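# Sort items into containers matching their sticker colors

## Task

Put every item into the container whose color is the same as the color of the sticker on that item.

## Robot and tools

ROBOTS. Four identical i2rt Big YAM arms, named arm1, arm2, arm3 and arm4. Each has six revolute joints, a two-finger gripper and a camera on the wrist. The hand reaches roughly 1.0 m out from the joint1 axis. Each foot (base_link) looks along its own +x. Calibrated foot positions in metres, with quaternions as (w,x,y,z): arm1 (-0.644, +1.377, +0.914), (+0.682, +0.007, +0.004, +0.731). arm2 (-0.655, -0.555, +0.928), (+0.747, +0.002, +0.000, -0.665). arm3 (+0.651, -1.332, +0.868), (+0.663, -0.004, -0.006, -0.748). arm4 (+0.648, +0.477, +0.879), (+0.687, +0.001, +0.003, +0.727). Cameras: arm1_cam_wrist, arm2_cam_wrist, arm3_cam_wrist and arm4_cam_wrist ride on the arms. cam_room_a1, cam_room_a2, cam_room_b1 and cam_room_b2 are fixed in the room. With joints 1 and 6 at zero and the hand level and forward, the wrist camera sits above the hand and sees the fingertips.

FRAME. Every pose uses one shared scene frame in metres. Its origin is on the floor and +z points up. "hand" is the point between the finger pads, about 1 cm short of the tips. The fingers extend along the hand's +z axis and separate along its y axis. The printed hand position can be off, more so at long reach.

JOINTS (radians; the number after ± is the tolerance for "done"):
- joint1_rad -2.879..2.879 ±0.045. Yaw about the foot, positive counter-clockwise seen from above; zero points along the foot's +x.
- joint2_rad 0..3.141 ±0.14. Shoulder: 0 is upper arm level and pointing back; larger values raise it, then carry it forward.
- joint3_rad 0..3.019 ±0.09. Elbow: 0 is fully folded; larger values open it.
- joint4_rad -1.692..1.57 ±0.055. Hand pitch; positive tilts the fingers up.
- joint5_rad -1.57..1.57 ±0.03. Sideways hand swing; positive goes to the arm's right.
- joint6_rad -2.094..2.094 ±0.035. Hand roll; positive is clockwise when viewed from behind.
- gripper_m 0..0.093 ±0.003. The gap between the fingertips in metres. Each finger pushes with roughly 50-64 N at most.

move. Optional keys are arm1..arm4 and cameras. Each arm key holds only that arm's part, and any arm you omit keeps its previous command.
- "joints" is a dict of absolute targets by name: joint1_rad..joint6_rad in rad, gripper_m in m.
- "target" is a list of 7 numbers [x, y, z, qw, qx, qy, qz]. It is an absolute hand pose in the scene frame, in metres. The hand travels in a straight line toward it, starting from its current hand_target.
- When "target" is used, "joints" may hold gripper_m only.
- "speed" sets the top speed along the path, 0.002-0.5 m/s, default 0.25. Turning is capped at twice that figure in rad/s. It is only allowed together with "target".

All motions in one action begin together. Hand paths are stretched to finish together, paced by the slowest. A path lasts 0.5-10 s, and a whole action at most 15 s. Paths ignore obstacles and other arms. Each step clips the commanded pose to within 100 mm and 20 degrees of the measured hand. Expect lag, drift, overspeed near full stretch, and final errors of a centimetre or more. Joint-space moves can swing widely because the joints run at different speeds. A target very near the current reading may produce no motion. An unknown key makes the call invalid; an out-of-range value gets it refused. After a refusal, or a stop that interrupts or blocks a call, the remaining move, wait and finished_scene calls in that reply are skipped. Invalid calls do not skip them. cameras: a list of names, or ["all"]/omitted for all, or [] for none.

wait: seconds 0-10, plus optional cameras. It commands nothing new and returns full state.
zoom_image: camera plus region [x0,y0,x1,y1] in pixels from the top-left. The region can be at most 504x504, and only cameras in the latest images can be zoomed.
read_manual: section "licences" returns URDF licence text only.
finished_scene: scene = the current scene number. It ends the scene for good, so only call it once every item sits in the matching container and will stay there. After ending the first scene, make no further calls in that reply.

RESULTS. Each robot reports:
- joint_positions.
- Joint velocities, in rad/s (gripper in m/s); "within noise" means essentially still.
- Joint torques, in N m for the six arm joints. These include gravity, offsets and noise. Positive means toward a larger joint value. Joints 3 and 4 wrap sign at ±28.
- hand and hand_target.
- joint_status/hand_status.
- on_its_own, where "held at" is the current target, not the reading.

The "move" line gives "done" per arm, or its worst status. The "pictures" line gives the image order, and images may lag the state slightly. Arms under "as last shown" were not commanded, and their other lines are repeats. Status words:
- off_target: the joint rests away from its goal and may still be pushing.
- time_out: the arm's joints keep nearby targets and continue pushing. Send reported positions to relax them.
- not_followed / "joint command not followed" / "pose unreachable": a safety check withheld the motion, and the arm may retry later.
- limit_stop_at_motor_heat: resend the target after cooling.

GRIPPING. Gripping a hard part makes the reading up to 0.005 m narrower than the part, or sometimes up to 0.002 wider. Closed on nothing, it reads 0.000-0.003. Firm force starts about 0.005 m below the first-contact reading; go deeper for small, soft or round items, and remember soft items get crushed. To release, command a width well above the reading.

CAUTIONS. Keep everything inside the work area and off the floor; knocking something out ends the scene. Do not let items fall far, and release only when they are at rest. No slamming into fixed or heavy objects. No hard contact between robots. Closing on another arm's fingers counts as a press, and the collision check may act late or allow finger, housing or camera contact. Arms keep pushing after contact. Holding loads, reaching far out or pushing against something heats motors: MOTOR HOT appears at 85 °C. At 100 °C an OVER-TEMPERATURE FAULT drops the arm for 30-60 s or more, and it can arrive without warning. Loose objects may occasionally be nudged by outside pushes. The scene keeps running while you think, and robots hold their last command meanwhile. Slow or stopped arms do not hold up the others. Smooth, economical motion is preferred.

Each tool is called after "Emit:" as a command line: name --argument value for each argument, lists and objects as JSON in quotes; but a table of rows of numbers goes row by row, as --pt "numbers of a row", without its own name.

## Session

Emit:
move --arm1 '{"joints":{"joint1_rad":1.6,"joint2_rad":1.1,"joint3_rad":1.15,"joint4_rad":-0.8,"joint5_rad":0,"joint6_rad":0}}' --arm2 '{"joints":{"joint1_rad":-1.55,"joint2_rad":1.1,"joint3_rad":1.15,"joint4_rad":-0.8,"joint5_rad":0,"joint6_rad":0}}' --arm3 '{"joints":{"joint1_rad":1.69,"joint2_rad":1.1,"joint3_rad":1.15,"joint4_rad":-0.8,"joint5_rad":0,"joint6_rad":0}}' --arm4 '{"joints":{"joint1_rad":-1.64,"joint2_rad":1.1,"joint3_rad":1.15,"joint4_rad":-0.8,"joint5_rad":0,"joint6_rad":0}}'

Scene clock: 1.93 s.
Joint torques (N m): arm1=[-1.79 -6.59 14.86 2.02 0.06 -0.05] | arm2=[0.91 -10.81 13.79 2.7 -0.04 -0.08] | arm3=[1.44 -10.05 10.67 1.77 0.12 -0.1] | arm4=[1.14 -10.4 10.96 1.61 0.03 0.17]
Motor temperatures (°C): arm1=[20 23 26 23 21 21 21] | arm2=[23 24 26 22 22 20 23] | arm3=[24 23 24 23 24 23 23] | arm4=[22 21 23 22 24 21 24]
Heat: arm1: hottest joint3_rad 26 °C; arm2: hottest joint3_rad 26 °C; arm3: hottest joint1_rad 24 °C; arm4: hottest joint5_rad 24 °C.
move: arm1 done; arm2 done; arm3 done; arm4 done
Joint velocities: within noise
arm1.joint_positions: joint1_rad=+1.599 joint2_rad=+1.110 joint3_rad=+1.117 joint4_rad=-0.817 joint5_rad=-0.002 joint6_rad=+0.007 gripper_m=+0.09398
arm1.joint_status: all done
arm1.hand: x=-1.1036 y=+1.3313 z=+1.2442 quat_wxyz=(+0.019, +0.925, +0.043, -0.378) (m; scene frame)
arm1.hand_target: x=-1.1095 y=+1.3306 z=+1.2700 quat_wxyz=(+0.018, +0.913, +0.045, -0.406) (m; scene frame)
arm1.hand_status: not commanded
arm2.joint_positions: joint1_rad=-1.553 joint2_rad=+1.114 joint3_rad=+1.128 joint4_rad=-0.814 joint5_rad=+0.000 joint6_rad=+0.014 gripper_m=+0.09399
arm2.joint_status: all done
arm2.hand: x=-1.1220 y=-0.6192 z=+1.2550 quat_wxyz=(-0.026, -0.925, -0.056, +0.374) (m; scene frame)
arm2.hand_target: x=-1.1249 y=-0.6210 z=+1.2759 quat_wxyz=(-0.026, -0.915, -0.064, +0.397) (m; scene frame)
arm2.hand_status: not commanded
arm3.joint_positions: joint1_rad=+1.685 joint2_rad=+1.113 joint3_rad=+1.142 joint4_rad=-0.809 joint5_rad=-0.002 joint6_rad=+0.006 gripper_m=+0.09398
arm3.joint_status: all done
arm3.hand: x=+1.1240 y=-1.3303 z=+1.2046 quat_wxyz=(-0.385, -0.003, -0.923, +0.006) (m; scene frame)
arm3.hand_target: x=+1.1241 y=-1.3282 z=+1.2167 quat_wxyz=(-0.399, +0.002, -0.917, +0.007) (m; scene frame)
arm3.hand_status: not commanded
arm4.joint_positions: joint1_rad=-1.643 joint2_rad=+1.116 joint3_rad=+1.128 joint4_rad=-0.813 joint5_rad=+0.001 joint6_rad=-0.012 gripper_m=+0.09398
arm4.joint_status: all done
arm4.hand: x=+1.1204 y=+0.4702 z=+1.2040 quat_wxyz=(-0.373, -0.001, -0.928, +0.007) (m; scene frame)
arm4.hand_target: x=+1.1231 y=+0.4720 z=+1.2259 quat_wxyz=(-0.397, -0.005, -0.918, +0.004) (m; scene frame)
arm4.hand_status: not commanded
pictures: arm1_cam_wrist, arm2_cam_wrist, arm3_cam_wrist, arm4_cam_wrist, cam_room_a1, cam_room_a2, cam_room_b1, cam_room_b2
Images, in order (width x height): arm1_cam_wrist 672x504, arm2_cam_wrist 672x504, arm3_cam_wrist 672x504, arm4_cam_wrist 672x504, cam_room_a1 672x504, cam_room_a2 672x504, cam_room_b1 672x504, cam_room_b2 672x504.

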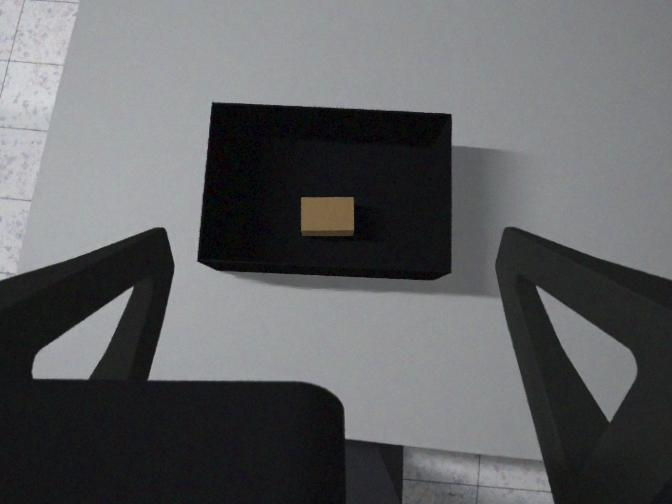

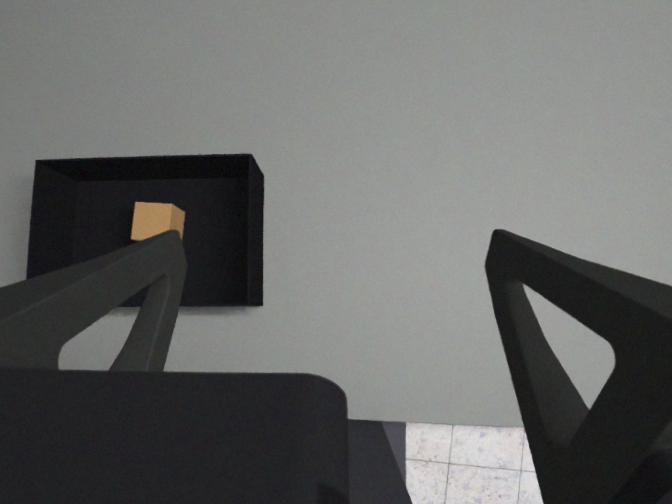

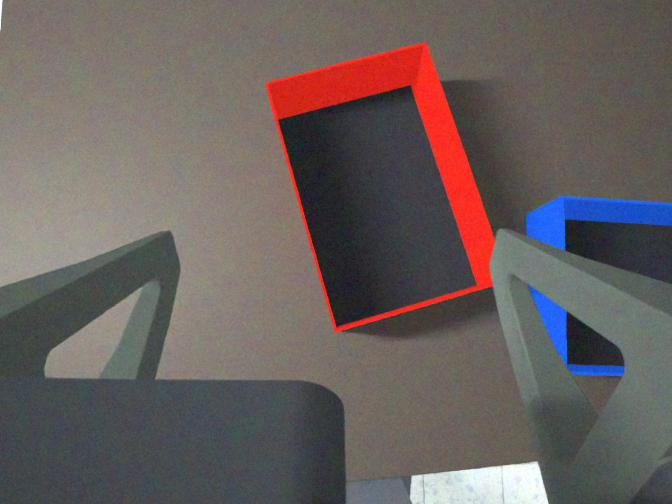

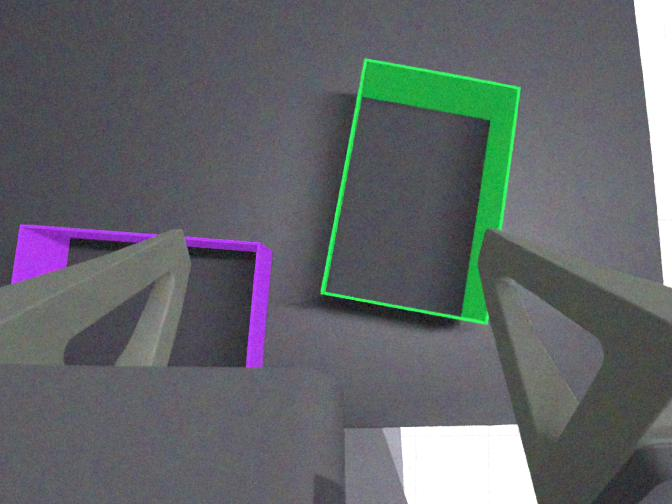

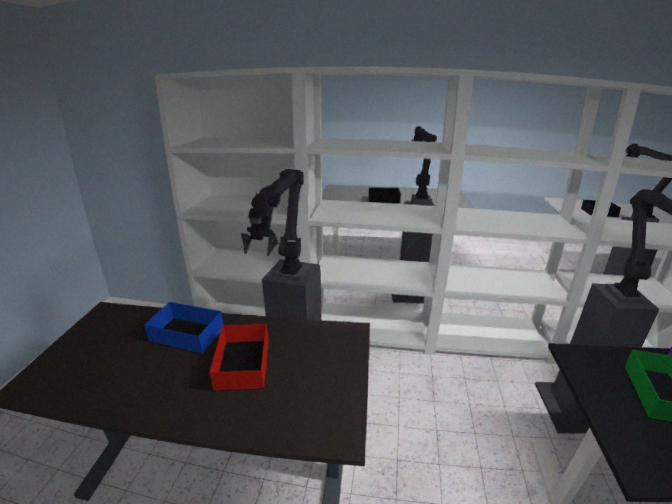

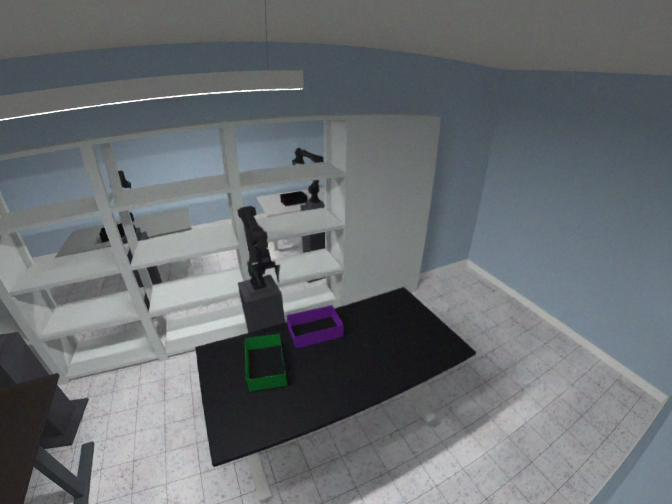

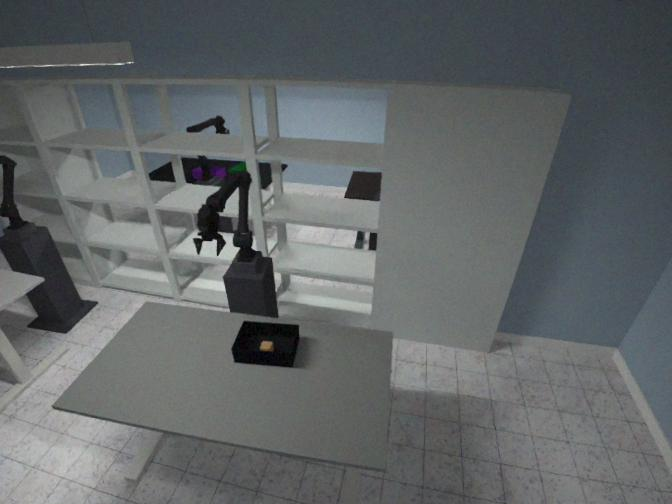

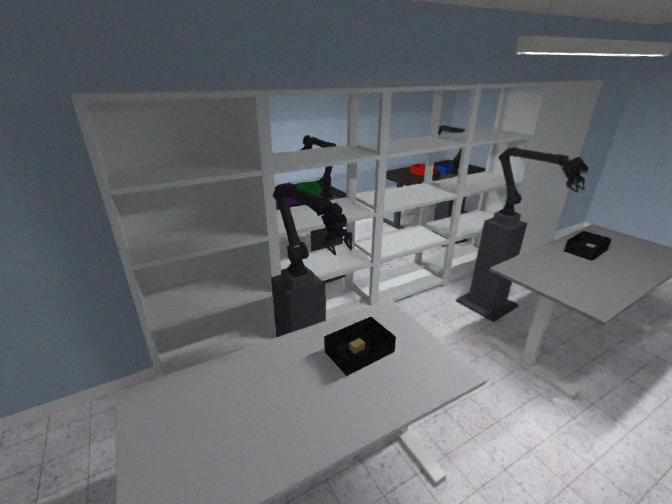

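Emit:
zoom_image --camera "cam_room_b2" --region '[315, 310, 405, 380]'

Emit:
zoom_image --camera "cam_room_b1" --region '[225, 315, 315, 375]'

Emit:
zoom_image --camera "arm1_cam_wrist" --region '[270, 180, 390, 260]'

Emit:
zoom_image --camera "cam_room_b2" --region '[560, 225, 620, 270]'

Scaled by 5.600.

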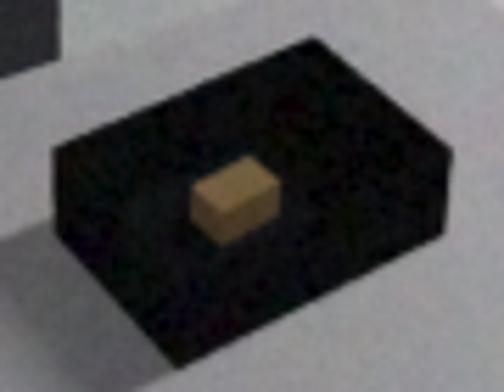

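Scaled by 5.600.

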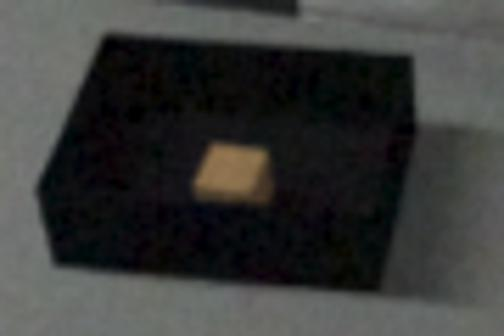

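Scaled by 4.200.

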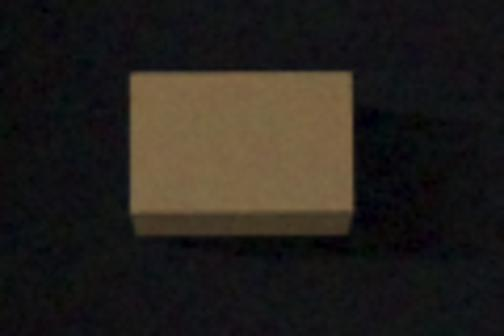

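Scaled by 8.400.

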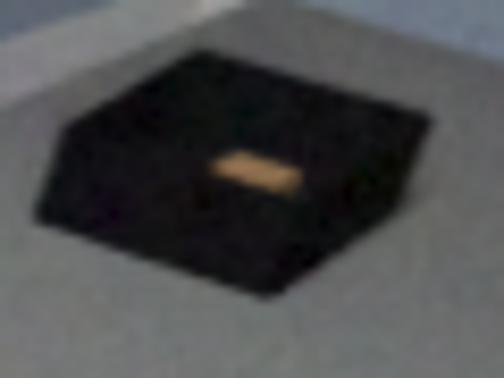

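Emit:
move --arm1 '{"target":[-1.245,1.303,0.92,-0.0085,-0.9836,-0.0481,0.1734],"speed":0.4}' --arm2 '{"target":[-1.215,-0.885,0.92,-0.0076,-0.9838,-0.043,0.1735],"speed":0.4}' --arm3 '{"joints":{"joint1_rad":-1.988,"joint2_rad":0.9,"joint3_rad":1.4,"joint4_rad":-1.6}}' --arm4 '{"joints":{"joint1_rad":0.895,"joint2_rad":0.9,"joint3_rad":1.4,"joint4_rad":-1.6}}' --cameras '["arm1_cam_wrist","arm2_cam_wrist"]'

Scene clock: 26.83 s.
Joint torques (N m): arm1=[-1.26 -15.03 13.14 1.17 -0.03 0.08] | arm2=[0.5 -20.25 13.44 0.75 0.07 0.21] | arm3=[0.56 -4.89 9.98 0.57 -0.09 -0.1] | arm4=[0.85 -4.89 8.79 0.29 0.1 0.15]
Motor temperatures (°C): arm1=[20 24 30 23 21 21 21] | arm2=[23 24 31 22 22 20 23] | arm3=[24 23 25 23 24 23 23] | arm4=[22 22 29 22 24 21 24]
Heat: arm1: hottest joint3_rad 30 °C; arm2: hottest joint3_rad 31 °C; arm3: hottest joint3_rad 25 °C; arm4: hottest joint3_rad 29 °C.
move: arm1 off_target; arm2 off_target; arm3 done; arm4 done
Joint velocities: within noise
arm1.joint_positions: joint1_rad=+1.616 joint2_rad=+1.936 joint3_rad=+1.233 joint4_rad=-0.599 joint5_rad=+0.006 joint6_rad=+0.020 gripper_m=+0.09398
arm1.joint_status: not commanded
arm1.hand: x=-1.2184 y=+1.3132 z=+0.8971 quat_wxyz=(+0.004, +0.989, +0.046, -0.142) (m; scene frame)
arm1.hand_target: x=-1.2435 y=+1.3031 z=+0.9208 quat_wxyz=(+0.009, +0.984, +0.048, -0.174) (m; scene frame)
arm1.hand_status: off_target (0.037 m and 3.7 deg from the pose sent, 0.355 m and 24.5 deg at the start)
arm2.joint_positions: joint1_rad=-1.109 joint2_rad=+2.025 joint3_rad=+1.406 joint4_rad=-0.661 joint5_rad=+0.161 joint6_rad=+0.448 gripper_m=+0.09399
arm2.joint_status: not commanded
arm2.hand: x=-1.1985 y=-0.8764 z=+0.9099 quat_wxyz=(+0.000, -0.985, -0.053, +0.164) (m; scene frame)
arm2.hand_target: x=-1.2142 y=-0.8846 z=+0.9202 quat_wxyz=(-0.008, -0.984, -0.043, +0.174) (m; scene frame)
arm2.hand_status: off_target (0.021 m and 1.8 deg from the pose sent, 0.438 m and 24.1 deg at the start)
arm3.joint_positions: joint1_rad=-1.978 joint2_rad=+0.910 joint3_rad=+1.386 joint4_rad=-1.592 joint5_rad=+0.002 joint6_rad=+0.005 gripper_m=+0.09402
arm3.joint_status: all done
arm3.hand: x=+0.3993 y=-1.1783 z=+1.2885 quat_wxyz=(+0.053, -0.940, +0.259, +0.215) (m; scene frame)
arm3.hand_target: x=+0.4039 y=-1.1781 z=+1.2966 quat_wxyz=(+0.056, -0.938, +0.260, +0.223) (m; scene frame)
arm3.hand_status: not commanded
arm4.joint_positions: joint1_rad=+0.893 joint2_rad=+0.913 joint3_rad=+1.392 joint4_rad=-1.589 joint5_rad=-0.001 joint6_rad=-0.011 gripper_m=+0.09402
arm4.joint_status: all done
arm4.hand: x=+0.4116 y=+0.6499 z=+1.3051 quat_wxyz=(-0.068, +0.928, -0.293, -0.219) (m; scene frame)
arm4.hand_target: x=+0.4163 y=+0.6460 z=+1.3111 quat_wxyz=(-0.069, +0.926, -0.297, -0.224) (m; scene frame)
arm4.hand_status: not commanded
pictures: arm1_cam_wrist, arm2_cam_wrist
Images, in order (width x height): arm1_cam_wrist 672x504, arm2_cam_wrist 672x504.

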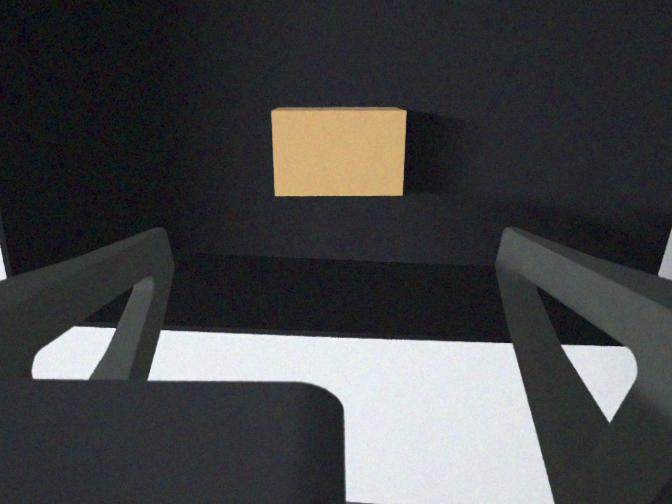

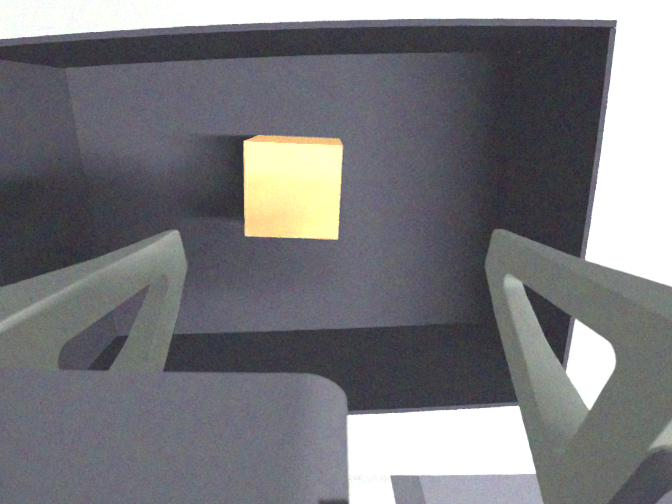

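Emit:
move --arm1 '{"target":[-1.248,1.306,0.84,-0.0085,-0.9836,-0.0481,0.1734],"speed":0.3}' --arm2 '{"target":[-1.201,-0.903,0.84,-0.0076,-0.9838,-0.043,0.1735],"speed":0.3}' --cameras '[]'

Emit:
move --arm1 '{"target":[-1.241,1.308,0.757,-0.0085,-0.9836,-0.0481,0.1734],"speed":0.2}' --arm2 '{"target":[-1.196,-0.902,0.752,-0.0076,-0.9838,-0.043,0.1735],"speed":0.2}' --cameras '["arm1_cam_wrist","arm2_cam_wrist"]'

Scene clock: 42.17 s.
Joint torques (N m): arm1=[-0.97 -16.85 9.69 1.47 -0.01 0.07] | arm2=[0.67 -20.84 9.99 1.94 0.34 0.22] | arm3=[0.73 -4.95 10.06 0.54 -0.08 -0.11] | arm4=[1.32 -4.89 8.79 0.43 0.11 0.13]
Motor temperatures (°C): arm1=[20 24 32 23 21 21 21] | arm2=[23 24 31 22 22 20 23] | arm3=[24 23 27 23 24 23 23] | arm4=[22 22 30 22 24 21 24]
Heat: arm1: hottest joint3_rad 32 °C; arm2: hottest joint3_rad 31 °C; arm3: hottest joint3_rad 27 °C; arm4: hottest joint3_rad 30 °C.
move: arm1 off_target; arm2 done
Joint velocities: within noise
arm1.joint_positions: joint1_rad=+1.616 joint2_rad=+2.082 joint3_rad=+1.233 joint4_rad=-0.435 joint5_rad=+0.005 joint6_rad=+0.020 gripper_m=+0.09398
arm1.joint_status: not commanded
arm1.hand: x=-1.2304 y=+1.3120 z=+0.8258 quat_wxyz=(+0.005, +0.988, +0.046, -0.150) (m; scene frame)
arm1.hand_target: x=-1.2474 y=+1.3061 z=+0.8404 quat_wxyz=(+0.009, +0.984, +0.048, -0.173) (m; scene frame)
arm1.hand_status: off_target (0.023 m and 2.7 deg from the pose sent, 0.065 m and 3.7 deg at the start)
arm2.joint_positions: joint1_rad=-1.076 joint2_rad=+2.150 joint3_rad=+1.406 joint4_rad=-0.536 joint5_rad=+0.168 joint6_rad=+0.486 gripper_m=+0.09399
arm2.joint_status: not commanded
arm2.hand: x=-1.1936 y=-0.8971 z=+0.8425 quat_wxyz=(-0.003, -0.985, -0.050, +0.165) (m; scene frame)
arm2.hand_target: x=-1.2007 y=-0.9029 z=+0.8401 quat_wxyz=(-0.008, -0.984, -0.043, +0.173) (m; scene frame)
arm2.hand_status: done (0.010 m and 1.4 deg from the pose sent, 0.075 m and 1.8 deg at the start)
arm3.joint_positions: joint1_rad=-1.978 joint2_rad=+0.910 joint3_rad=+1.386 joint4_rad=-1.593 joint5_rad=+0.002 joint6_rad=+0.005 gripper_m=+0.09402
arm3.joint_status: not commanded
arm3.hand: x=+0.3994 y=-1.1783 z=+1.2885 quat_wxyz=(+0.053, -0.940, +0.259, +0.215) (m; scene frame)
arm3.hand_target: x=+0.4039 y=-1.1781 z=+1.2966 quat_wxyz=(+0.056, -0.938, +0.260, +0.222) (m; scene frame)
arm3.hand_status: not commanded
arm4: as last shown
arm4.hand_target: x=+0.4162 y=+0.6460 z=+1.3110 quat_wxyz=(-0.069, +0.926, -0.297, -0.224) (m; scene frame)
pictures: none
No camera images: "cameras" was empty.

Scene clock: 43.33 s.
Joint torques (N m): arm1=[-1.49 -17.14 7.08 1.57 0.03 0.04] | arm2=[1.08 -21.48 8.75 1.91 0.33 0.21] | arm3=[0.5 -4.84 9.96 0.57 -0.07 -0.11] | arm4=[0.56 -4.25 8.77 0.42 0.09 0.13]
Motor temperatures (°C): arm1=[20 24 32 23 21 21 21] | arm2=[23 25 31 22 22 20 23] | arm3=[24 23 27 23 24 23 23] | arm4=[22 22 30 22 24 21 24]
Heat: arm1: hottest joint3_rad 32 °C; arm2: hottest joint3_rad 31 °C; arm3: hottest joint3_rad 27 °C; arm4: hottest joint3_rad 30 °C.
move: arm1 off_target; arm2 done
Joint velocities: within noise
arm1.joint_positions: joint1_rad=+1.616 joint2_rad=+2.238 joint3_rad=+1.233 joint4_rad=-0.261 joint5_rad=+0.005 joint6_rad=+0.020 gripper_m=+0.09398
arm1.joint_status: not commanded
arm1.hand: x=-1.2315 y=+1.3121 z=+0.7499 quat_wxyz=(+0.006, +0.986, +0.046, -0.159) (m; scene frame)
arm1.hand_target: x=-1.2409 y=+1.3081 z=+0.7571 quat_wxyz=(+0.009, +0.984, +0.048, -0.173) (m; scene frame)
arm1.hand_status: off_target (0.013 m and 1.7 deg from the pose sent, 0.070 m and 2.7 deg at the start)
arm2.joint_positions: joint1_rad=-1.076 joint2_rad=+2.312 joint3_rad=+1.406 joint4_rad=-0.376 joint5_rad=+0.169 joint6_rad=+0.489 gripper_m=+0.09399
arm2.joint_status: not commanded
arm2.hand: x=-1.1900 y=-0.8941 z=+0.7539 quat_wxyz=(-0.002, -0.985, -0.049, +0.165) (m; scene frame)
arm2.hand_target: x=-1.1958 y=-0.9019 z=+0.7522 quat_wxyz=(-0.008, -0.984, -0.043, +0.173) (m; scene frame)
arm2.hand_status: done (0.010 m and 1.4 deg from the pose sent, 0.091 m and 1.4 deg at the start)
arm3, arm4: as last shown
arm4.hand: x=+0.4117 y=+0.6498 z=+1.3052 quat_wxyz=(-0.068, +0.928, -0.293, -0.219) (m; scene frame)
arm4.hand_target: x=+0.4163 y=+0.6460 z=+1.3111 quat_wxyz=(-0.069, +0.926, -0.297, -0.224) (m; scene frame)
pictures: arm1_cam_wrist, arm2_cam_wrist
Images, in order (width x height): arm1_cam_wrist 672x504, arm2_cam_wrist 672x504.

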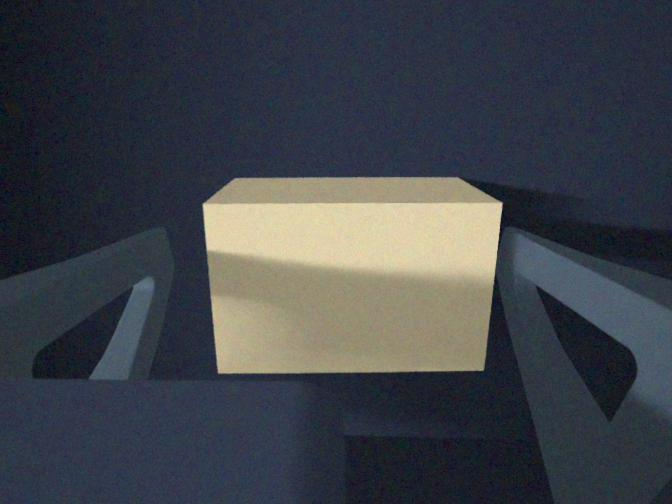

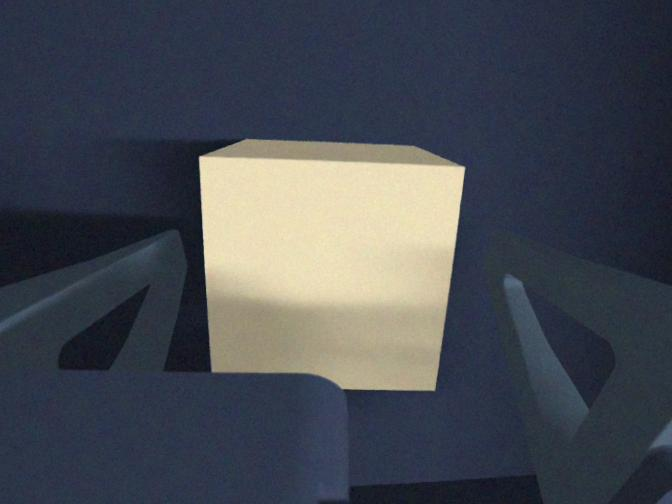

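Emit:
move --arm1 '{"joints":{"gripper_m":0.045}}' --arm2 '{"joints":{"gripper_m":0.035}}' --cameras '[]'

Emit:
move --arm1 '{"target":[-1.17,1.315,1.05,-0.0085,-0.9836,-0.0481,0.1734],"speed":0.4}' --arm2 '{"target":[-1.12,-0.85,1.05,-0.0076,-0.9838,-0.043,0.1735],"speed":0.4}' --cameras '[]'

Emit:
move --arm1 '{"joints":{"joint2_rad":1.1,"joint3_rad":1.3,"joint4_rad":0.0}}' --arm2 '{"joints":{"joint2_rad":1.1,"joint3_rad":1.3,"joint4_rad":0.0}}' --cameras '["arm1_cam_wrist","arm2_cam_wrist","cam_room_b1","cam_room_b2"]'

Emit:
zoom_image --camera "cam_room_b2" --region '[290, 130, 390, 230]'

Emit:
zoom_image --camera "cam_room_b1" --region '[180, 130, 300, 250]'

Scene clock: 50.57 s.
Joint torques (N m): arm1=[-1.32 -16.44 7.05 1.36 -0.01 0.01] | arm2=[1.26 -21.54 8.76 1.85 0.27 0.18] | arm3=[0.56 -4.89 9.96 0.58 -0.08 -0.11] | arm4=[1.14 -4.78 8.7 0.39 0.11 0.15]
Motor temperatures (°C): arm1=[20 25 32 23 21 21 21] | arm2=[23 25 30 22 22 20 23] | arm3=[24 23 28 23 24 23 23] | arm4=[22 22 31 22 24 21 24]
Heat: arm1: hottest joint3_rad 32 °C; arm2: hottest joint3_rad 30 °C; arm3: hottest joint3_rad 28 °C; arm4: hottest joint3_rad 31 °C.
move: arm1 off_target; arm2 off_target
Joint velocities: within noise
arm1.joint_positions: joint1_rad=+1.616 joint2_rad=+2.238 joint3_rad=+1.233 joint4_rad=-0.260 joint5_rad=+0.003 joint6_rad=+0.020 gripper_m=+0.06893
arm1.joint_status: gripper_m off_target (ended at +0.06896, target +0.04500)
arm1.hand: x=-1.2316 y=+1.3119 z=+0.7500 quat_wxyz=(+0.007, +0.986, +0.047, -0.160) (m; scene frame)
arm1.hand_target: x=-1.2408 y=+1.3080 z=+0.7571 quat_wxyz=(+0.009, +0.984, +0.048, -0.173) (m; scene frame)
arm1.hand_status: not commanded
arm2.joint_positions: joint1_rad=-1.076 joint2_rad=+2.312 joint3_rad=+1.406 joint4_rad=-0.375 joint5_rad=+0.171 joint6_rad=+0.492 gripper_m=+0.05318
arm2.joint_status: gripper_m off_target (ended at +0.05320, target +0.03500)
arm2.hand: x=-1.1903 y=-0.8940 z=+0.7540 quat_wxyz=(-0.002, -0.985, -0.047, +0.166) (m; scene frame)
arm2.hand_target: x=-1.1958 y=-0.9019 z=+0.7522 quat_wxyz=(-0.008, -0.984, -0.043, +0.173) (m; scene frame)
arm2.hand_status: not commanded
arm3, arm4: as last shown
pictures: none
No camera images: "cameras" was empty.

Scene clock: 52.07 s.
Joint torques (N m): arm1=[-1.26 -11.05 15.02 0.46 0.01 0.03] | arm2=[1.44 -15.74 10.7 0.88 0.31 0.2] | arm3=[0.73 -5.01 9.99 0.58 -0.07 -0.11] | arm4=[1.03 -5.13 8.77 0.31 0.11 0.14]
Motor temperatures (°C): arm1=[20 25 32 23 21 21 21] | arm2=[23 25 30 22 22 20 23] | arm3=[24 23 28 23 24 23 23] | arm4=[22 22 31 22 24 21 24]
Heat: arm1: hottest joint3_rad 32 °C; arm2: hottest joint3_rad 30 °C; arm3: hottest joint3_rad 28 °C; arm4: hottest joint3_rad 31 °C.
move: arm1 off_target; arm2 done
Joint velocities: within noise
arm1.joint_positions: joint1_rad=+1.616 joint2_rad=+1.588 joint3_rad=+1.144 joint4_rad=-0.837 joint5_rad=+0.003 joint6_rad=+0.020 gripper_m=+0.06893
arm1.joint_status: not commanded
arm1.hand: x=-1.1507 y=+1.3199 z=+1.0280 quat_wxyz=(+0.006, +0.987, +0.047, -0.152) (m; scene frame)
arm1.hand_target: x=-1.1688 y=+1.3151 z=+1.0503 quat_wxyz=(+0.009, +0.984, +0.048, -0.174) (m; scene frame)
arm1.hand_status: off_target (0.030 m and 2.5 deg from the pose sent, 0.306 m and 1.6 deg at the start)
arm2.joint_positions: joint1_rad=-1.076 joint2_rad=+1.642 joint3_rad=+1.265 joint4_rad=-0.864 joint5_rad=+0.171 joint6_rad=+0.492 gripper_m=+0.05318
arm2.joint_status: not commanded
arm2.hand: x=-1.1238 y=-0.8479 z=+1.0572 quat_wxyz=(-0.013, -0.982, -0.045, +0.183) (m; scene frame)
arm2.hand_target: x=-1.1199 y=-0.8499 z=+1.0500 quat_wxyz=(-0.008, -0.984, -0.043, +0.174) (m; scene frame)
arm2.hand_status: done (0.008 m and 1.3 deg from the pose sent, 0.307 m and 1.2 deg at the start)
arm3, arm4: as last shown
pictures: none
No camera images: "cameras" was empty.

Scene clock: 53.70 s.
Joint torques (N m): arm1=[-1.79 -5.36 13.61 2.45 -0.01 0.04] | arm2=[1.2 -9.05 13.85 3.47 0.08 0.15] | arm3=[0.67 -4.95 10 0.59 -0.08 -0.1] | arm4=[1.14 -4.37 8.84 0.38 0.09 0.14]
Motor temperatures (°C): arm1=[20 25 32 23 21 21 21] | arm2=[23 25 30 22 22 20 23] | arm3=[24 23 28 23 24 23 23] | arm4=[22 22 31 22 24 21 24]
Heat: arm1: hottest joint3_rad 32 °C; arm2: hottest joint3_rad 30 °C; arm3: hottest joint3_rad 28 °C; arm4: hottest joint3_rad 31 °C.
move: arm1 done; arm2 done
Joint velocities: within noise
arm1.joint_positions: joint1_rad=+1.616 joint2_rad=+1.105 joint3_rad=+1.282 joint4_rad=-0.021 joint5_rad=+0.003 joint6_rad=+0.020 gripper_m=+0.06893
arm1.joint_status: all done
arm1.hand: x=-1.1647 y=+1.3161 z=+1.5268 quat_wxyz=(+0.048, +0.643, +0.031, -0.763) (m; scene frame)
arm1.hand_target: x=-1.1585 y=+1.3142 z=+1.5460 quat_wxyz=(+0.052, +0.626, +0.031, -0.777) (m; scene frame)
arm1.hand_status: not commanded
arm2.joint_positions: joint1_rad=-1.076 joint2_rad=+1.095 joint3_rad=+1.279 joint4_rad=-0.024 joint5_rad=+0.171 joint6_rad=+0.492 gripper_m=+0.05316
arm2.joint_status: all done
arm2.hand: x=-1.1046 y=-0.8353 z=+1.5334 quat_wxyz=(-0.350, -0.650, +0.025, +0.674) (m; scene frame)
arm2.hand_target: x=-1.1017 y=-0.8379 z=+1.5498 quat_wxyz=(-0.364, -0.635, +0.030, +0.681) (m; scene frame)
arm2.hand_status: not commanded
arm3, arm4: as last shown
pictures: arm1_cam_wrist, arm2_cam_wrist, cam_room_b1, cam_room_b2
Images, in order (width x height): arm1_cam_wrist 672x504, arm2_cam_wrist 672x504, cam_room_b1 672x504, cam_room_b2 672x504.

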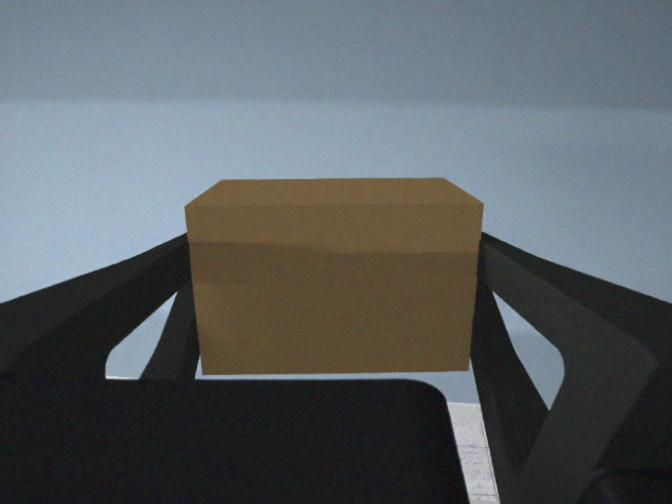

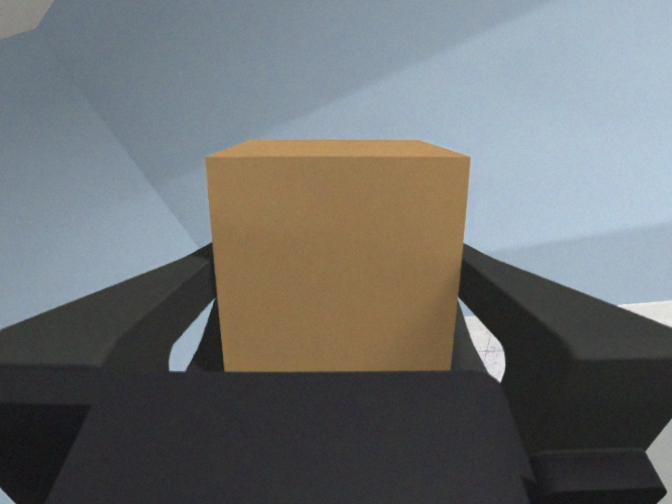

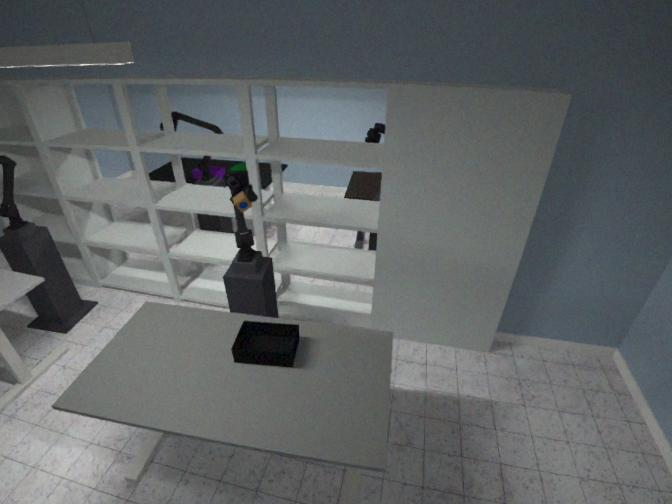

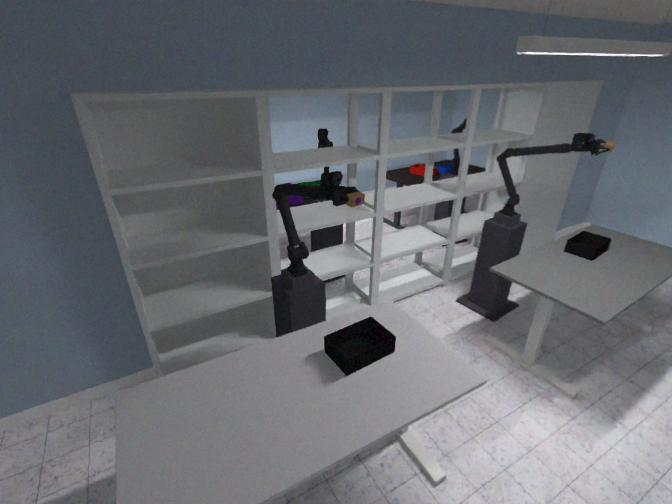

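Scaled by 5.040.

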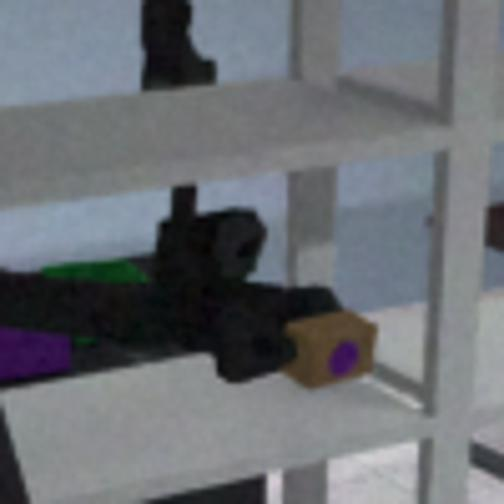

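Scaled by 4.200.

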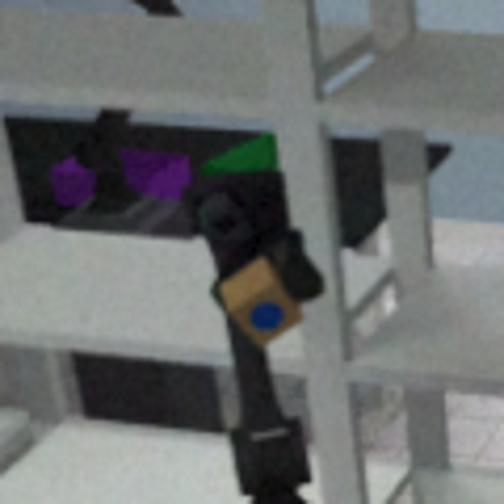

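Emit:
move --arm1 '{"joints":{"joint1_rad":-2.25,"joint2_rad":0.9,"joint3_rad":1.4,"joint4_rad":-1.6,"joint5_rad":0,"joint6_rad":0}}' --arm2 '{"joints":{"joint1_rad":0.918,"joint2_rad":0.9,"joint3_rad":1.4,"joint4_rad":-1.6,"joint5_rad":0,"joint6_rad":0}}' --cameras '[]'

Emit:
move --arm1 '{"target":[-0.275,1.12,1.09,0.1492,0.2962,0.9423,-0.0469],"speed":0.35}' --arm2 '{"target":[-0.268,-0.785,1.075,0.1674,0.2607,0.9497,-0.046],"speed":0.35}' --cameras '[]'

Emit:
move --arm1 '{"target":[0.0,0.922,1.085,0.1492,0.2962,0.9423,-0.0469],"speed":0.3}' --arm2 '{"target":[0.0,-0.944,1.08,0.1674,0.2607,0.9497,-0.046],"speed":0.3}' --cameras '["arm1_cam_wrist","arm2_cam_wrist"]'

Scene clock: 90.27 s.
Joint torques (N m): arm1=[-2.14 -1.55 12.7 0.81 -0.03 -0.06] | arm2=[1.03 -5.89 12.48 1.14 0.05 -0.07] | arm3=[0.67 -5.01 9.99 0.55 -0.08 -0.1] | arm4=[0.91 -4.89 8.69 0.31 0.13 0.13]
Motor temperatures (°C): arm1=[20 24 34 23 21 21 22] | arm2=[23 25 34 22 22 20 24] | arm3=[24 23 30 23 24 23 23] | arm4=[22 22 32 22 24 21 24]
Heat: arm1: hottest joint3_rad 34 °C; arm2: hottest joint3_rad 34 °C; arm3: hottest joint3_rad 30 °C; arm4: hottest joint3_rad 32 °C.
move: arm1 done; arm2 done
Joint velocities: within noise
arm1.joint_positions: joint1_rad=-2.244 joint2_rad=+0.914 joint3_rad=+1.374 joint4_rad=-1.592 joint5_rad=+0.002 joint6_rad=+0.006 gripper_m=+0.06902
arm1.joint_status: all done
arm1.hand: x=-0.3975 y=+1.2095 z=+1.3269 quat_wxyz=(-0.200, -0.293, -0.932, +0.066) (m; scene frame)
arm1.hand_target: x=-0.4020 y=+1.2111 z=+1.3413 quat_wxyz=(-0.215, -0.292, -0.929, +0.071) (m; scene frame)
arm1.hand_status: not commanded
arm2.joint_positions: joint1_rad=+0.915 joint2_rad=+0.914 joint3_rad=+1.376 joint4_rad=-1.589 joint5_rad=-0.001 joint6_rad=+0.014 gripper_m=+0.05315
arm2.joint_status: all done
arm2.hand: x=-0.4045 y=-0.7072 z=+1.3463 quat_wxyz=(-0.213, -0.266, -0.938, +0.055) (m; scene frame)
arm2.hand_target: x=-0.4090 y=-0.7038 z=+1.3597 quat_wxyz=(-0.225, -0.258, -0.938, +0.060) (m; scene frame)
arm2.hand_status: not commanded
arm3, arm4: as last shown
pictures: none
No camera images: "cameras" was empty.

Scene clock: 91.90 s.
Joint torques (N m): arm1=[-2.78 -9.52 11.59 1.4 -0.07 -0.06] | arm2=[1.38 -12.63 10.39 2.14 0.15 -0.04] | arm3=[0.67 -4.95 10.02 0.55 -0.07 -0.1] | arm4=[0.85 -5.19 8.72 0.35 0.09 0.18]
Motor temperatures (°C): arm1=[20 24 34 23 21 21 22] | arm2=[23 25 33 22 22 20 24] | arm3=[24 23 30 23 24 23 23] | arm4=[22 22 32 22 24 21 24]
Heat: arm1: hottest joint3_rad 34 °C; arm2: hottest joint3_rad 33 °C; arm3: hottest joint3_rad 30 °C; arm4: hottest joint3_rad 32 °C.
move: arm1 off_target; arm2 done
Joint velocities: within noise
arm1.joint_positions: joint1_rad=-2.244 joint2_rad=+1.344 joint3_rad=+1.062 joint4_rad=-1.000 joint5_rad=-0.006 joint6_rad=+0.006 gripper_m=+0.06901
arm1.joint_status: not commanded
arm1.hand: x=-0.2785 y=+1.1270 z=+1.0785 quat_wxyz=(-0.131, -0.297, -0.945, +0.041) (m; scene frame)
arm1.hand_target: x=-0.2752 y=+1.1201 z=+1.0901 quat_wxyz=(-0.149, -0.296, -0.942, +0.047) (m; scene frame)
arm1.hand_status: off_target (0.014 m and 2.3 deg from the pose sent, 0.281 m and 6.4 deg at the start)
arm2.joint_positions: joint1_rad=+0.915 joint2_rad=+1.362 joint3_rad=+0.998 joint4_rad=-0.878 joint5_rad=+0.001 joint6_rad=+0.014 gripper_m=+0.05315
arm2.joint_status: not commanded
arm2.hand: x=-0.2724 y=-0.7856 z=+1.0724 quat_wxyz=(-0.158, -0.270, -0.949, +0.041) (m; scene frame)
arm2.hand_target: x=-0.2681 y=-0.7849 z=+1.0750 quat_wxyz=(-0.167, -0.261, -0.950, +0.046) (m; scene frame)
arm2.hand_status: done (0.005 m and 1.6 deg from the pose sent, 0.314 m and 5.6 deg at the start)
arm3, arm4: as last shown
pictures: none
No camera images: "cameras" was empty.

Scene clock: 94.07 s.
Joint torques (N m): arm1=[-2.96 -20.6 17.06 0.44 -0.03 -0.04] | arm2=[1.26 -23 16.73 0.91 0.12 -0.05] | arm3=[0.56 -4.89 10 0.55 -0.08 -0.11] | arm4=[0.67 -5.25 8.77 0.42 0.1 0.17]
Motor temperatures (°C): arm1=[20 24 34 23 21 21 22] | arm2=[23 25 34 22 22 20 24] | arm3=[24 23 30 23 24 23 23] | arm4=[22 22 32 22 24 21 24]
Heat: arm1: hottest joint3_rad 34 °C; arm2: hottest joint3_rad 34 °C; arm3: hottest joint3_rad 30 °C; arm4: hottest joint3_rad 32 °C.
move: arm1 off_target; arm2 off_target
Joint velocities: within noise
arm1.joint_positions: joint1_rad=-2.247 joint2_rad=+2.294 joint3_rad=+2.366 joint4_rad=-1.363 joint5_rad=-0.008 joint6_rad=+0.001 gripper_m=+0.06901
arm1.joint_status: not commanded
arm1.hand: x=-0.0061 y=+0.9367 z=+1.0610 quat_wxyz=(-0.126, -0.296, -0.946, +0.039) (m; scene frame)
arm1.hand_target: x=-0.0015 y=+0.9229 z=+1.0849 quat_wxyz=(-0.150, -0.296, -0.942, +0.047) (m; scene frame)
arm1.hand_status: off_target (0.029 m and 2.8 deg from the pose sent, 0.346 m and 2.3 deg at the start)
arm2.joint_positions: joint1_rad=+0.915 joint2_rad=+2.151 joint3_rad=+2.066 joint4_rad=-1.161 joint5_rad=+0.002 joint6_rad=+0.014 gripper_m=+0.05315
arm2.joint_status: not commanded
arm2.hand: x=-0.0156 y=-0.9392 z=+1.0705 quat_wxyz=(-0.156, -0.270, -0.949, +0.041) (m; scene frame)
arm2.hand_target: x=-0.0009 y=-0.9434 z=+1.0801 quat_wxyz=(-0.168, -0.261, -0.949, +0.046) (m; scene frame)
arm2.hand_status: off_target (0.019 m and 1.7 deg from the pose sent, 0.315 m and 1.6 deg at the start)
arm3: as last shown
arm4.joint_positions: joint1_rad=+0.893 joint2_rad=+0.913 joint3_rad=+1.392 joint4_rad=-1.589 joint5_rad=-0.001 joint6_rad=-0.011 gripper_m=+0.09402
arm4.joint_status: not commanded
arm4.hand: x=+0.4117 y=+0.6498 z=+1.3052 quat_wxyz=(-0.068, +0.928, -0.293, -0.219) (m; scene frame)
arm4.hand_target: x=+0.4163 y=+0.6460 z=+1.3111 quat_wxyz=(-0.069, +0.926, -0.297, -0.224) (m; scene frame)
arm4.hand_status: not commanded
pictures: arm1_cam_wrist, arm2_cam_wrist
Images, in order (width x height): arm1_cam_wrist 672x504, arm2_cam_wrist 672x504.

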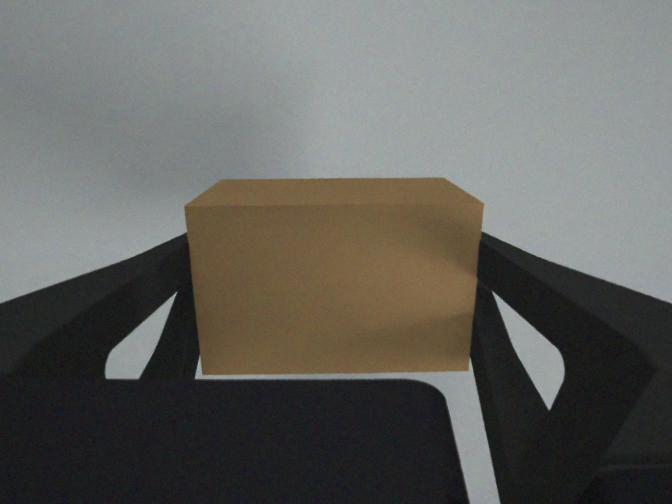

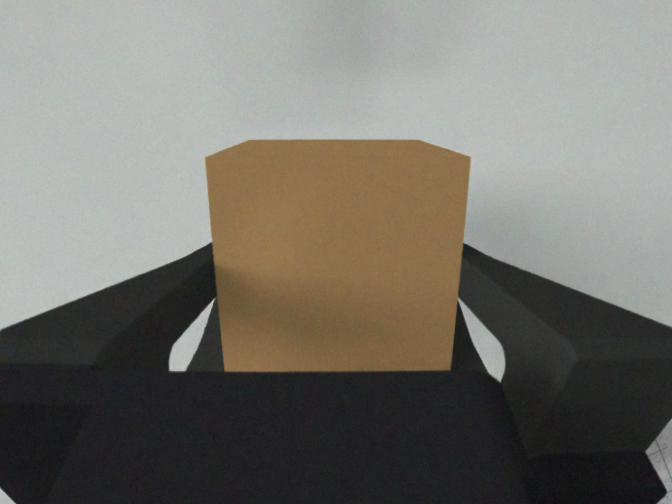

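Emit:
move --arm1 '{"target":[0.0,0.925,1.020,0.1492,0.2962,0.9423,-0.0469],"speed":0.08}' --arm2 '{"target":[0.0,-0.944,1.025,0.1674,0.2607,0.9497,-0.046],"speed":0.08}' --cameras '[]'

Emit:
move --arm1 '{"target":[0.0,0.925,1.010,0.1492,0.2962,0.9423,-0.0469],"speed":0.08}' --arm2 '{"target":[0.0,-0.944,1.010,0.1674,0.2607,0.9497,-0.046],"speed":0.08}' --cameras '["arm1_cam_wrist"]'

Scene clock: 101.17 s.
Joint torques (N m): arm1=[-2.73 -21.19 10.67 1.47 -0.04 -0.02] | arm2=[1.32 -22.65 10.61 2.26 0.12 -0.07] | arm3=[0.73 -4.95 10.02 0.55 -0.07 -0.11] | arm4=[0.85 -4.89 8.83 0.4 0.1 0.12]
Motor temperatures (°C): arm1=[20 25 36 23 21 21 22] | arm2=[23 25 36 22 22 20 24] | arm3=[24 23 30 23 24 23 23] | arm4=[22 22 32 22 24 21 24]
Heat: arm1: hottest joint3_rad 36 °C; arm2: hottest joint3_rad 36 °C; arm3: hottest joint3_rad 30 °C; arm4: hottest joint3_rad 32 °C.
move: arm1 done; arm2 off_target
Joint velocities: within noise
arm1.joint_positions: joint1_rad=-2.247 joint2_rad=+2.294 joint3_rad=+2.254 joint4_rad=-1.212 joint5_rad=-0.008 joint6_rad=+0.001 gripper_m=+0.06901
arm1.joint_status: not commanded
arm1.hand: x=+0.0015 y=+0.9311 z=+1.0211 quat_wxyz=(-0.145, -0.295, -0.943, +0.045) (m; scene frame)
arm1.hand_target: x=-0.0001 y=+0.9250 z=+1.0200 quat_wxyz=(-0.149, -0.296, -0.942, +0.047) (m; scene frame)
arm1.hand_status: done (0.006 m and 0.6 deg from the pose sent, 0.043 m and 2.8 deg at the start)
arm2.joint_positions: joint1_rad=+0.915 joint2_rad=+2.171 joint3_rad=+2.034 joint4_rad=-1.067 joint5_rad=+0.002 joint6_rad=+0.014 gripper_m=+0.05315
arm2.joint_status: not commanded
arm2.hand: x=-0.0042 y=-0.9460 z=+1.0491 quat_wxyz=(-0.176, -0.269, -0.946, +0.046) (m; scene frame)
arm2.hand_target: x=-0.0007 y=-0.9436 z=+1.0253 quat_wxyz=(-0.167, -0.261, -0.950, +0.046) (m; scene frame)
arm2.hand_status: off_target (0.025 m and 1.5 deg from the pose sent, 0.048 m and 1.8 deg at the start)
arm3.joint_positions: joint1_rad=-1.978 joint2_rad=+0.910 joint3_rad=+1.386 joint4_rad=-1.593 joint5_rad=+0.002 joint6_rad=+0.005 gripper_m=+0.09402
arm3.joint_status: not commanded
arm3.hand: x=+0.3994 y=-1.1783 z=+1.2885 quat_wxyz=(+0.053, -0.940, +0.259, +0.215) (m; scene frame)
arm3.hand_target: x=+0.4039 y=-1.1781 z=+1.2966 quat_wxyz=(+0.056, -0.938, +0.260, +0.222) (m; scene frame)
arm3.hand_status: not commanded
arm4: as last shown
arm4.hand_target: x=+0.4162 y=+0.6460 z=+1.3111 quat_wxyz=(-0.069, +0.926, -0.297, -0.224) (m; scene frame)
pictures: none
No camera images: "cameras" was empty.

Scene clock: 102.13 s.
Joint torques (N m): arm1=[-2.14 -21.07 9.54 1.54 -0.01 -0.03] | arm2=[1.38 -22.48 10.3 2.26 0.11 -0.06] | arm3=[0.62 -4.89 9.98 0.59 -0.08 -0.1] | arm4=[1.08 -5.01 8.77 0.38 0.12 0.14]
Motor temperatures (°C): arm1=[20 25 36 23 21 21 22] | arm2=[23 25 35 22 22 20 24] | arm3=[24 23 30 23 24 23 23] | arm4=[22 22 32 22 24 21 24]
Heat: arm1: hottest joint3_rad 36 °C; arm2: hottest joint3_rad 35 °C; arm3: hottest joint3_rad 30 °C; arm4: hottest joint3_rad 32 °C.
move: arm1 off_target; arm2 off_target
Joint velocities: within noise
arm1.joint_positions: joint1_rad=-2.247 joint2_rad=+2.293 joint3_rad=+2.244 joint4_rad=-1.191 joint5_rad=-0.008 joint6_rad=+0.001 gripper_m=+0.06901
arm1.joint_status: not commanded
arm1.hand: x=+0.0035 y=+0.9297 z=+1.0194 quat_wxyz=(-0.151, -0.294, -0.943, +0.047) (m; scene frame)
arm1.hand_target: x=-0.0002 y=+0.9251 z=+1.0101 quat_wxyz=(-0.149, -0.296, -0.942, +0.047) (m; scene frame)
arm1.hand_status: off_target (0.011 m and 0.3 deg from the pose sent, 0.013 m and 0.6 deg at the start)
arm2.joint_positions: joint1_rad=+0.915 joint2_rad=+2.174 joint3_rad=+2.013 joint4_rad=-1.033 joint5_rad=+0.002 joint6_rad=+0.014 gripper_m=+0.05315
arm2.joint_status: not commanded
arm2.hand: x=-0.0028 y=-0.9467 z=+1.0398 quat_wxyz=(-0.181, -0.269, -0.945, +0.048) (m; scene frame)
arm2.hand_target: x=-0.0010 y=-0.9434 z=+1.0104 quat_wxyz=(-0.167, -0.261, -0.950, +0.046) (m; scene frame)
arm2.hand_status: off_target (0.030 m and 1.9 deg from the pose sent, 0.039 m and 1.5 deg at the start)
arm3, arm4: as last shown
pictures: arm1_cam_wrist
Images, in order (width x height): arm1_cam_wrist 672x504.

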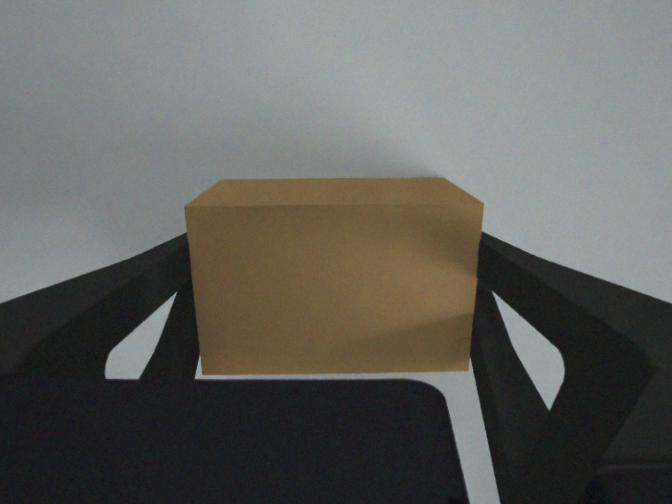

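Emit:
move --arm1 '{"target":[0.0,0.925,1.002,0.1492,0.2962,0.9423,-0.0469],"speed":0.08}' --arm2 '{"target":[0.0,-0.944,0.998,0.1674,0.2607,0.9497,-0.046],"speed":0.08}' --cameras '["arm1_cam_wrist","arm2_cam_wrist"]'

Scene clock: 106.17 s.
Joint torques (N m): arm1=[-2.14 -20.48 9.51 1.69 -0.02 0.03] | arm2=[1.38 -22.48 10.29 2.28 0.11 -0.06] | arm3=[0.73 -4.95 9.99 0.59 -0.07 -0.11] | arm4=[0.79 -4.89 8.79 0.28 0.12 0.17]
Motor temperatures (°C): arm1=[20 26 35 23 21 21 22] | arm2=[23 25 35 22 22 20 24] | arm3=[24 23 30 23 24 23 23] | arm4=[22 22 32 22 24 21 24]
Heat: arm1: hottest joint3_rad 35 °C; arm2: hottest joint3_rad 35 °C; arm3: hottest joint3_rad 30 °C; arm4: hottest joint3_rad 32 °C.
move: arm1 off_target; arm2 off_target
Joint velocities: within noise
arm1.joint_positions: joint1_rad=-2.247 joint2_rad=+2.287 joint3_rad=+2.231 joint4_rad=-1.174 joint5_rad=-0.008 joint6_rad=+0.001 gripper_m=+0.06901
arm1.joint_status: not commanded
arm1.hand: x=+0.0040 y=+0.9294 z=+1.0191 quat_wxyz=(-0.155, -0.294, -0.942, +0.048) (m; scene frame)
arm1.hand_target: x=-0.0003 y=+0.9252 z=+1.0023 quat_wxyz=(-0.149, -0.296, -0.942, +0.047) (m; scene frame)
arm1.hand_status: off_target (0.018 m and 0.7 deg from the pose sent, 0.018 m and 0.3 deg at the start)
arm2.joint_positions: joint1_rad=+0.915 joint2_rad=+2.183 joint3_rad=+1.995 joint4_rad=-1.007 joint5_rad=+0.002 joint6_rad=+0.014 gripper_m=+0.05315
arm2.joint_status: not commanded
arm2.hand: x=-0.0024 y=-0.9469 z=+1.0270 quat_wxyz=(-0.180, -0.269, -0.945, +0.047) (m; scene frame)
arm2.hand_target: x=-0.0010 y=-0.9435 z=+0.9983 quat_wxyz=(-0.167, -0.261, -0.950, +0.046) (m; scene frame)
arm2.hand_status: off_target (0.029 m and 1.8 deg from the pose sent, 0.042 m and 1.9 deg at the start)
arm3, arm4: as last shown
pictures: arm1_cam_wrist, arm2_cam_wrist
Images, in order (width x height): arm1_cam_wrist 672x504, arm2_cam_wrist 672x504.

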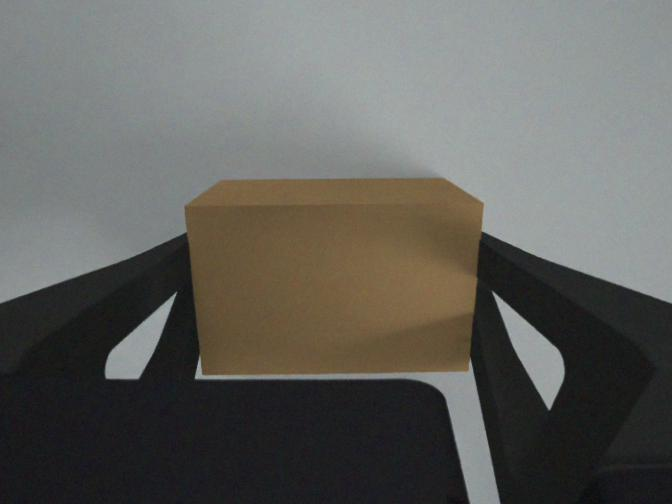

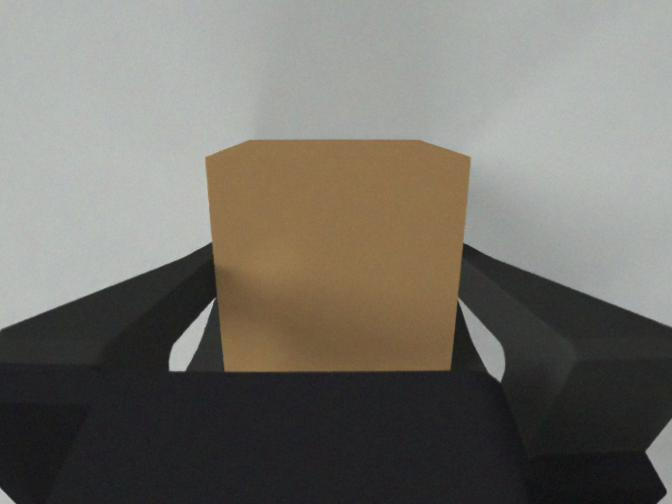

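Emit:
move --arm1 '{"target":[0.003,0.928,1.016,0.1492,0.2962,0.9423,-0.0469],"speed":0.08}' --arm2 '{"target":[0.0,-0.944,0.990,0.1674,0.2607,0.9497,-0.046],"speed":0.08}' --cameras '[]'

Scene clock: 111.03 s.
Joint torques (N m): arm1=[-1.67 -20.31 12.41 0.23 0.05 0.07] | arm2=[1.2 -22.12 9.61 2.33 0.1 -0.07] | arm3=[0.62 -4.72 10.03 0.55 -0.08 -0.11] | arm4=[1.03 -5.3 8.79 0.5 0.13 0.14]
Motor temperatures (°C): arm1=[20 25 35 23 21 21 22] | arm2=[23 25 34 22 22 20 24] | arm3=[24 23 30 23 24 23 23] | arm4=[22 22 33 22 24 21 24]
Heat: arm1: hottest joint3_rad 35 °C; arm2: hottest joint3_rad 34 °C; arm3: hottest joint3_rad 30 °C; arm4: hottest joint3_rad 33 °C.
move: arm1 done; arm2 off_target
Joint velocities: within noise
arm1.joint_positions: joint1_rad=-2.247 joint2_rad=+2.287 joint3_rad=+2.231 joint4_rad=-1.175 joint5_rad=-0.008 joint6_rad=+0.001 gripper_m=+0.06901
arm1.joint_status: not commanded
arm1.hand: x=+0.0038 y=+0.9295 z=+1.0191 quat_wxyz=(-0.155, -0.294, -0.942, +0.048) (m; scene frame)
arm1.hand_target: x=+0.0029 y=+0.9280 z=+1.0161 quat_wxyz=(-0.149, -0.296, -0.942, +0.047) (m; scene frame)
arm1.hand_status: done (0.004 m and 0.7 deg from the pose sent, 0.003 m and 0.7 deg at the start)
arm2.joint_positions: joint1_rad=+0.915 joint2_rad=+2.183 joint3_rad=+1.990 joint4_rad=-0.992 joint5_rad=+0.002 joint6_rad=+0.014 gripper_m=+0.05315
arm2.joint_status: not commanded
arm2.hand: x=-0.0005 y=-0.9480 z=+1.0263 quat_wxyz=(-0.185, -0.268, -0.944, +0.049) (m; scene frame)
arm2.hand_target: x=-0.0013 y=-0.9433 z=+0.9906 quat_wxyz=(-0.167, -0.261, -0.950, +0.046) (m; scene frame)
arm2.hand_status: off_target (0.037 m and 2.4 deg from the pose sent, 0.037 m and 1.8 deg at the start)
arm3, arm4: as last shown
pictures: none
No camera images: "cameras" was empty.


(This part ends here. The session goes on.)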